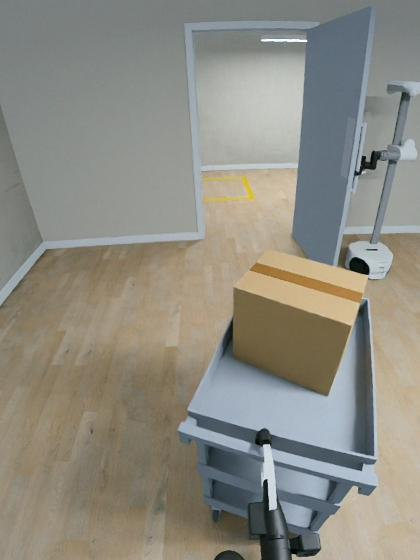

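move(
  blocking=false,
  cameras=[],
  r1={"base":{"strafe_m":-0.15},"contact_limits":{"strafe_m":0.8}},
)

wait(
  seconds=4,
  cameras=[],
)

move(
  blocking=false,
  cameras=[],
  r1={"base":{"translate_m":0.4},"contact_limits":{"translate_m":0.8}},
)

wait(
  seconds=4,
  cameras=["r1_head_camera","r1_head_right_camera"],
)

Scene clock: 427.40 s.
move: r1 moving
r1.base_odometry: x=-4.359 y=-1.381 heading=+0.724
r1.turned_by_wheels: +0.001
r1.turned_by_imu: +0.001
r1.base_tilt: forward=-1.6 right=+1.2
r1.lidar_m: 0.42 0.46 2.05 1.95 1.99 2.67 2.60 2.72 2.95 2.79 2.84 0.38
r1.base_status: strafe_m moving
r1.joint_positions: lift_m=+0.684 arm_m=+0.000 wrist_yaw_rad=+0.007 wrist_pitch_rad=+0.002 wrist_roll_rad=+1.569 gripper_m=-0.034
r1.joint_status: not commanded
r1.measured_speeds: translate_m=+0.000 strafe_m=-0.141 rotate_rad=-0.003 lift_m=+0.000 arm_m=+0.000 wrist_yaw_rad=+0.000 wrist_pitch_rad=+0.000 wrist_roll_rad=+0.000
r1.motor_effort: lift_m=+14(14) arm_m=+4(4) wheel_0=+16(18) wheel_1=-5(9) wheel_2=+1(2)
r1.servo_current: wrist_yaw_rad=46(59) wrist_pitch_rad=39(46) wrist_roll_rad=52(65) gripper_m=59(59)
r1.contact_limits: strafe_m 0.8
r1.hand_pose: x=+0.4598 y=-0.0855 z=+0.8620 quat_wxyz=(+0.708, +0.707, +0.003, +0.002) (m; r1's base frame)
r1.wrist_depth_mm: - 469 455 120 176 177 - / - 375 377 126 183 - - / - 407 410 135 193 194 - / - 452 442 142 202 - - / - - 488 148 215 640 - / - - 517 - 222 1661 - / - 153 177 - 180 135 1281
r2: as last shown
r2.lidar_m: 0.43 0.35 1.72 3.62 1.75 1.38 1.36 0.96 0.75 0.76 0.61 0.47
r2.motor_effort: lift_m=+18(18) arm_m=-10(10) wheel_0=+1(1) wheel_1=-7(7) wheel_2=+9(10)
r2.servo_current: wrist_yaw_rad=46(59) wrist_pitch_rad=46(46) wrist_roll_rad=46(59) gripper_m=104(111)
r2.contact_limits: translate_m 1
r2.wrist_depth_mm: - - - 161 210 172 - / - - - 163 212 169 - / - - - 164 215 176 - / - - - 166 216 177 - / - - - 166 218 172 153 / - - 185 165 180 173 154 / - - - - 211 158 -
pictures: none
No camera images: "cameras" was empty.

Scene clock: 428.63 s.
earlier move: r1 done
r1.base_odometry: x=-4.284 y=-1.466 heading=+0.724
r1.turned_by_wheels: -0.001
r1.turned_by_imu: -0.001
r1.base_tilt: forward=-1.6 right=+1.3
r1.lidar_m: 0.39 0.43 2.17 2.05 2.11 2.75 2.64 2.72 2.82 2.66 2.73 0.43
r1.base_status: done
r1.joint_positions: lift_m=+0.684 arm_m=+0.000 wrist_yaw_rad=+0.007 wrist_pitch_rad=+0.002 wrist_roll_rad=+1.569 gripper_m=-0.034
r1.joint_status: not commanded
r1.measured_speeds: all 0
r1.motor_effort: lift_m=+14(14) arm_m=-4(4) wheel_0=+1(19) wheel_1=-2(9) wheel_2=+4(5)
r1.servo_current: wrist_yaw_rad=59(72) wrist_pitch_rad=39(52) wrist_roll_rad=52(65) gripper_m=52(59)
r1.contact_limits: strafe_m 0.8
r1.hand_pose: x=+0.4599 y=-0.0855 z=+0.8620 quat_wxyz=(+0.708, +0.707, +0.003, +0.002) (m; r1's base frame)
r1.wrist_depth_mm: - - - 152 208 1499 - / - - 564 154 212 - - / - 418 415 158 216 - - / - 442 439 160 221 - - / - 466 466 163 224 - - / - - 480 184 228 1708 - / - 153 182 - 235 134 -
r2.base_odometry: x=-2.918 y=+0.426 heading=-2.331
r2.turned_by_wheels: +0.000
r2.turned_by_imu: +0.000
r2.base_tilt: forward=-0.7 right=+0.1
r2.lidar_m: 0.44 0.39 1.65 3.62 1.74 1.37 1.36 0.96 0.75 0.73 0.61 0.45
r2.base_status: not commanded
r2.joint_positions: lift_m=+0.800 arm_m=+0.000 wrist_yaw_rad=+0.851 wrist_pitch_rad=+0.001 wrist_roll_rad=+0.000 gripper_m=-0.034
r2.joint_status: not commanded
r2.measured_speeds: all 0
r2.motor_effort: lift_m=+18(19) arm_m=-10(10) wheel_0=+0(1) wheel_1=-7(7) wheel_2=+9(10)
r2.servo_current: wrist_yaw_rad=46(65) wrist_pitch_rad=39(46) wrist_roll_rad=39(59) gripper_m=111(117)
r2.contact_limits: translate_m 1
r2.hand_pose: x=+0.4272 y=+0.1591 z=+0.9778 quat_wxyz=(+0.911, +0.000, +0.000, +0.413) (m; r2's base frame)
r2.wrist_depth_mm: - - - 161 211 173 - / - - - 163 213 169 - / - - - 164 215 176 - / - - - 165 216 176 - / - - - 166 217 172 153 / - - 186 165 180 173 154 / - - - - 211 158 -
wait: 1.23 of 4 s (r1 has come to rest)
pictures: none
No camera images: "cameras" was empty.

Scene clock: 429.13 s.
move: r1 moving
r1.base_odometry: x=-4.261 y=-1.445 heading=+0.724
r1.turned_by_wheels: +0.000
r1.turned_by_imu: +0.000
r1.base_tilt: forward=-1.6 right=+1.3
r1.lidar_m: 0.39 0.40 2.18 2.06 2.10 2.80 2.67 2.73 2.83 2.67 2.73 0.41
r1.base_status: translate_m moving
r1.joint_positions: lift_m=+0.684 arm_m=+0.000 wrist_yaw_rad=+0.001 wrist_pitch_rad=+0.002 wrist_roll_rad=+1.569 gripper_m=-0.034
r1.joint_status: not commanded
r1.measured_speeds: translate_m=+0.124 strafe_m=-0.002 rotate_rad=-0.004 lift_m=+0.000 arm_m=+0.000 wrist_yaw_rad=-0.040 wrist_pitch_rad=-0.001 wrist_roll_rad=+0.000
r1.motor_effort: lift_m=+14(14) arm_m=+4(4) wheel_0=+12(12) wheel_1=+8(9) wheel_2=-14(15)
r1.servo_current: wrist_yaw_rad=65(65) wrist_pitch_rad=39(52) wrist_roll_rad=65(65) gripper_m=52(59)
r1.contact_limits: translate_m 0.8
r1.hand_pose: x=+0.4594 y=-0.0871 z=+0.8620 quat_wxyz=(+0.708, +0.707, +0.001, +0.000) (m; r1's base frame)
r1.wrist_depth_mm: - - - 153 211 1661 - / - - - 154 213 - - / - 415 418 410 215 - - / - 436 433 159 218 - - / - 466 452 160 222 - - / - - 466 163 223 - - / - 153 176 144 226 137 -
r2: as last shown
r2.lidar_m: 0.42 0.39 1.64 3.59 1.75 1.35 1.35 0.97 0.76 0.75 0.60 0.45
r2.motor_effort: lift_m=+19(19) arm_m=-10(10) wheel_0=+0(1) wheel_1=-6(7) wheel_2=+10(10)
r2.servo_current: wrist_yaw_rad=52(52) wrist_pitch_rad=33(46) wrist_roll_rad=46(59) gripper_m=117(117)
r2.contact_limits: translate_m 1
r2.wrist_depth_mm: - - - 161 211 172 - / - - - 163 213 169 - / - - - 165 214 176 - / - - - 166 215 176 - / - - - 166 217 172 153 / - - 186 165 180 173 154 / - - - - 211 158 -
pictures: none
No camera images: "cameras" was empty.

Scene clock: 431.47 s.
earlier move: r1 done
r1.base_odometry: x=-3.984 y=-1.201 heading=+0.723
r1.turned_by_wheels: +0.000
r1.turned_by_imu: -0.003
r1.base_tilt: forward=-1.6 right=+1.3
r1.lidar_m: 0.40 2.81 2.21 2.08 2.13 2.82 3.07 3.11 2.81 2.65 0.47 0.39
r1.base_status: done
r1.joint_positions: lift_m=+0.684 arm_m=+0.000 wrist_yaw_rad=-0.009 wrist_pitch_rad=+0.002 wrist_roll_rad=+1.569 gripper_m=-0.034
r1.joint_status: not commanded
r1.measured_speeds: all 0
r1.motor_effort: lift_m=+14(14) arm_m=+4(4) wheel_0=-1(12) wheel_1=+1(9) wheel_2=-2(19)
r1.servo_current: wrist_yaw_rad=72(78) wrist_pitch_rad=39(52) wrist_roll_rad=52(65) gripper_m=52(65)
r1.contact_limits: translate_m 0.8
r1.hand_pose: x=+0.4585 y=-0.0900 z=+0.8620 quat_wxyz=(+0.708, +0.707, -0.002, -0.004) (m; r1's base frame)
r1.wrist_depth_mm: - 1983 549 - 185 186 - / - 382 387 - 193 - - / - 410 415 142 201 - - / - 455 442 149 211 - - / - - 488 155 220 - - / - - 183 185 183 1708 - / - 153 - 148 241 135 1281
r2.base_odometry: x=-2.918 y=+0.426 heading=-2.331
r2.turned_by_wheels: +0.000
r2.turned_by_imu: +0.000
r2.base_tilt: forward=-0.7 right=+0.0
r2.lidar_m: 0.43 0.37 1.28 3.61 1.76 1.39 1.33 0.98 0.76 0.73 0.62 0.45
r2.base_status: not commanded
r2.joint_positions: lift_m=+0.800 arm_m=+0.000 wrist_yaw_rad=+0.851 wrist_pitch_rad=+0.001 wrist_roll_rad=+0.000 gripper_m=-0.034
r2.joint_status: not commanded
r2.measured_speeds: all 0
r2.motor_effort: lift_m=+18(19) arm_m=-10(10) wheel_0=+0(1) wheel_1=-7(7) wheel_2=+10(10)
r2.servo_current: wrist_yaw_rad=46(65) wrist_pitch_rad=39(46) wrist_roll_rad=52(59) gripper_m=111(117)
r2.contact_limits: translate_m 1
r2.hand_pose: x=+0.4272 y=+0.1591 z=+0.9778 quat_wxyz=(+0.911, +0.000, +0.000, +0.413) (m; r2's base frame)
r2.wrist_depth_mm: - - - 161 211 173 - / - - - 162 212 169 - / - - - 165 214 175 - / - - - 166 216 176 - / - - - 166 217 172 154 / - - 185 165 180 173 154 / - - 1983 - 211 158 -
wait: 2.33 of 4 s (r1 has come to rest)
pictures: r1_head_camera, r1_head_right_camera
Images, in order (width x height): r1_head_camera 420x560, r1_head_right_camera 420x672.

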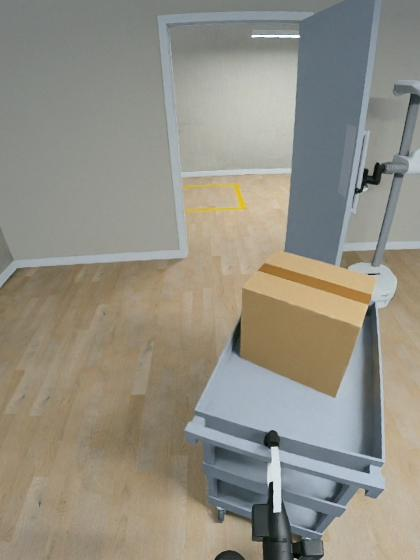

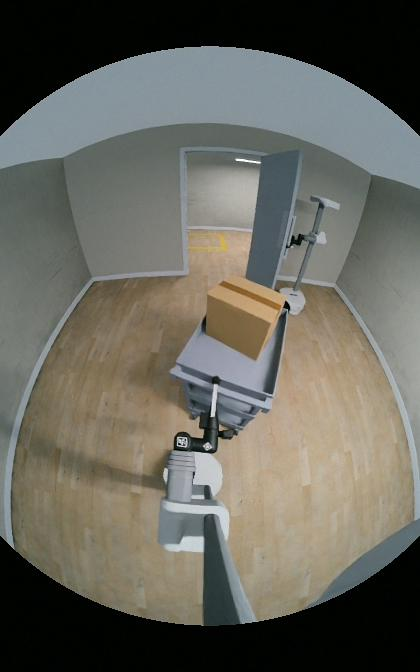

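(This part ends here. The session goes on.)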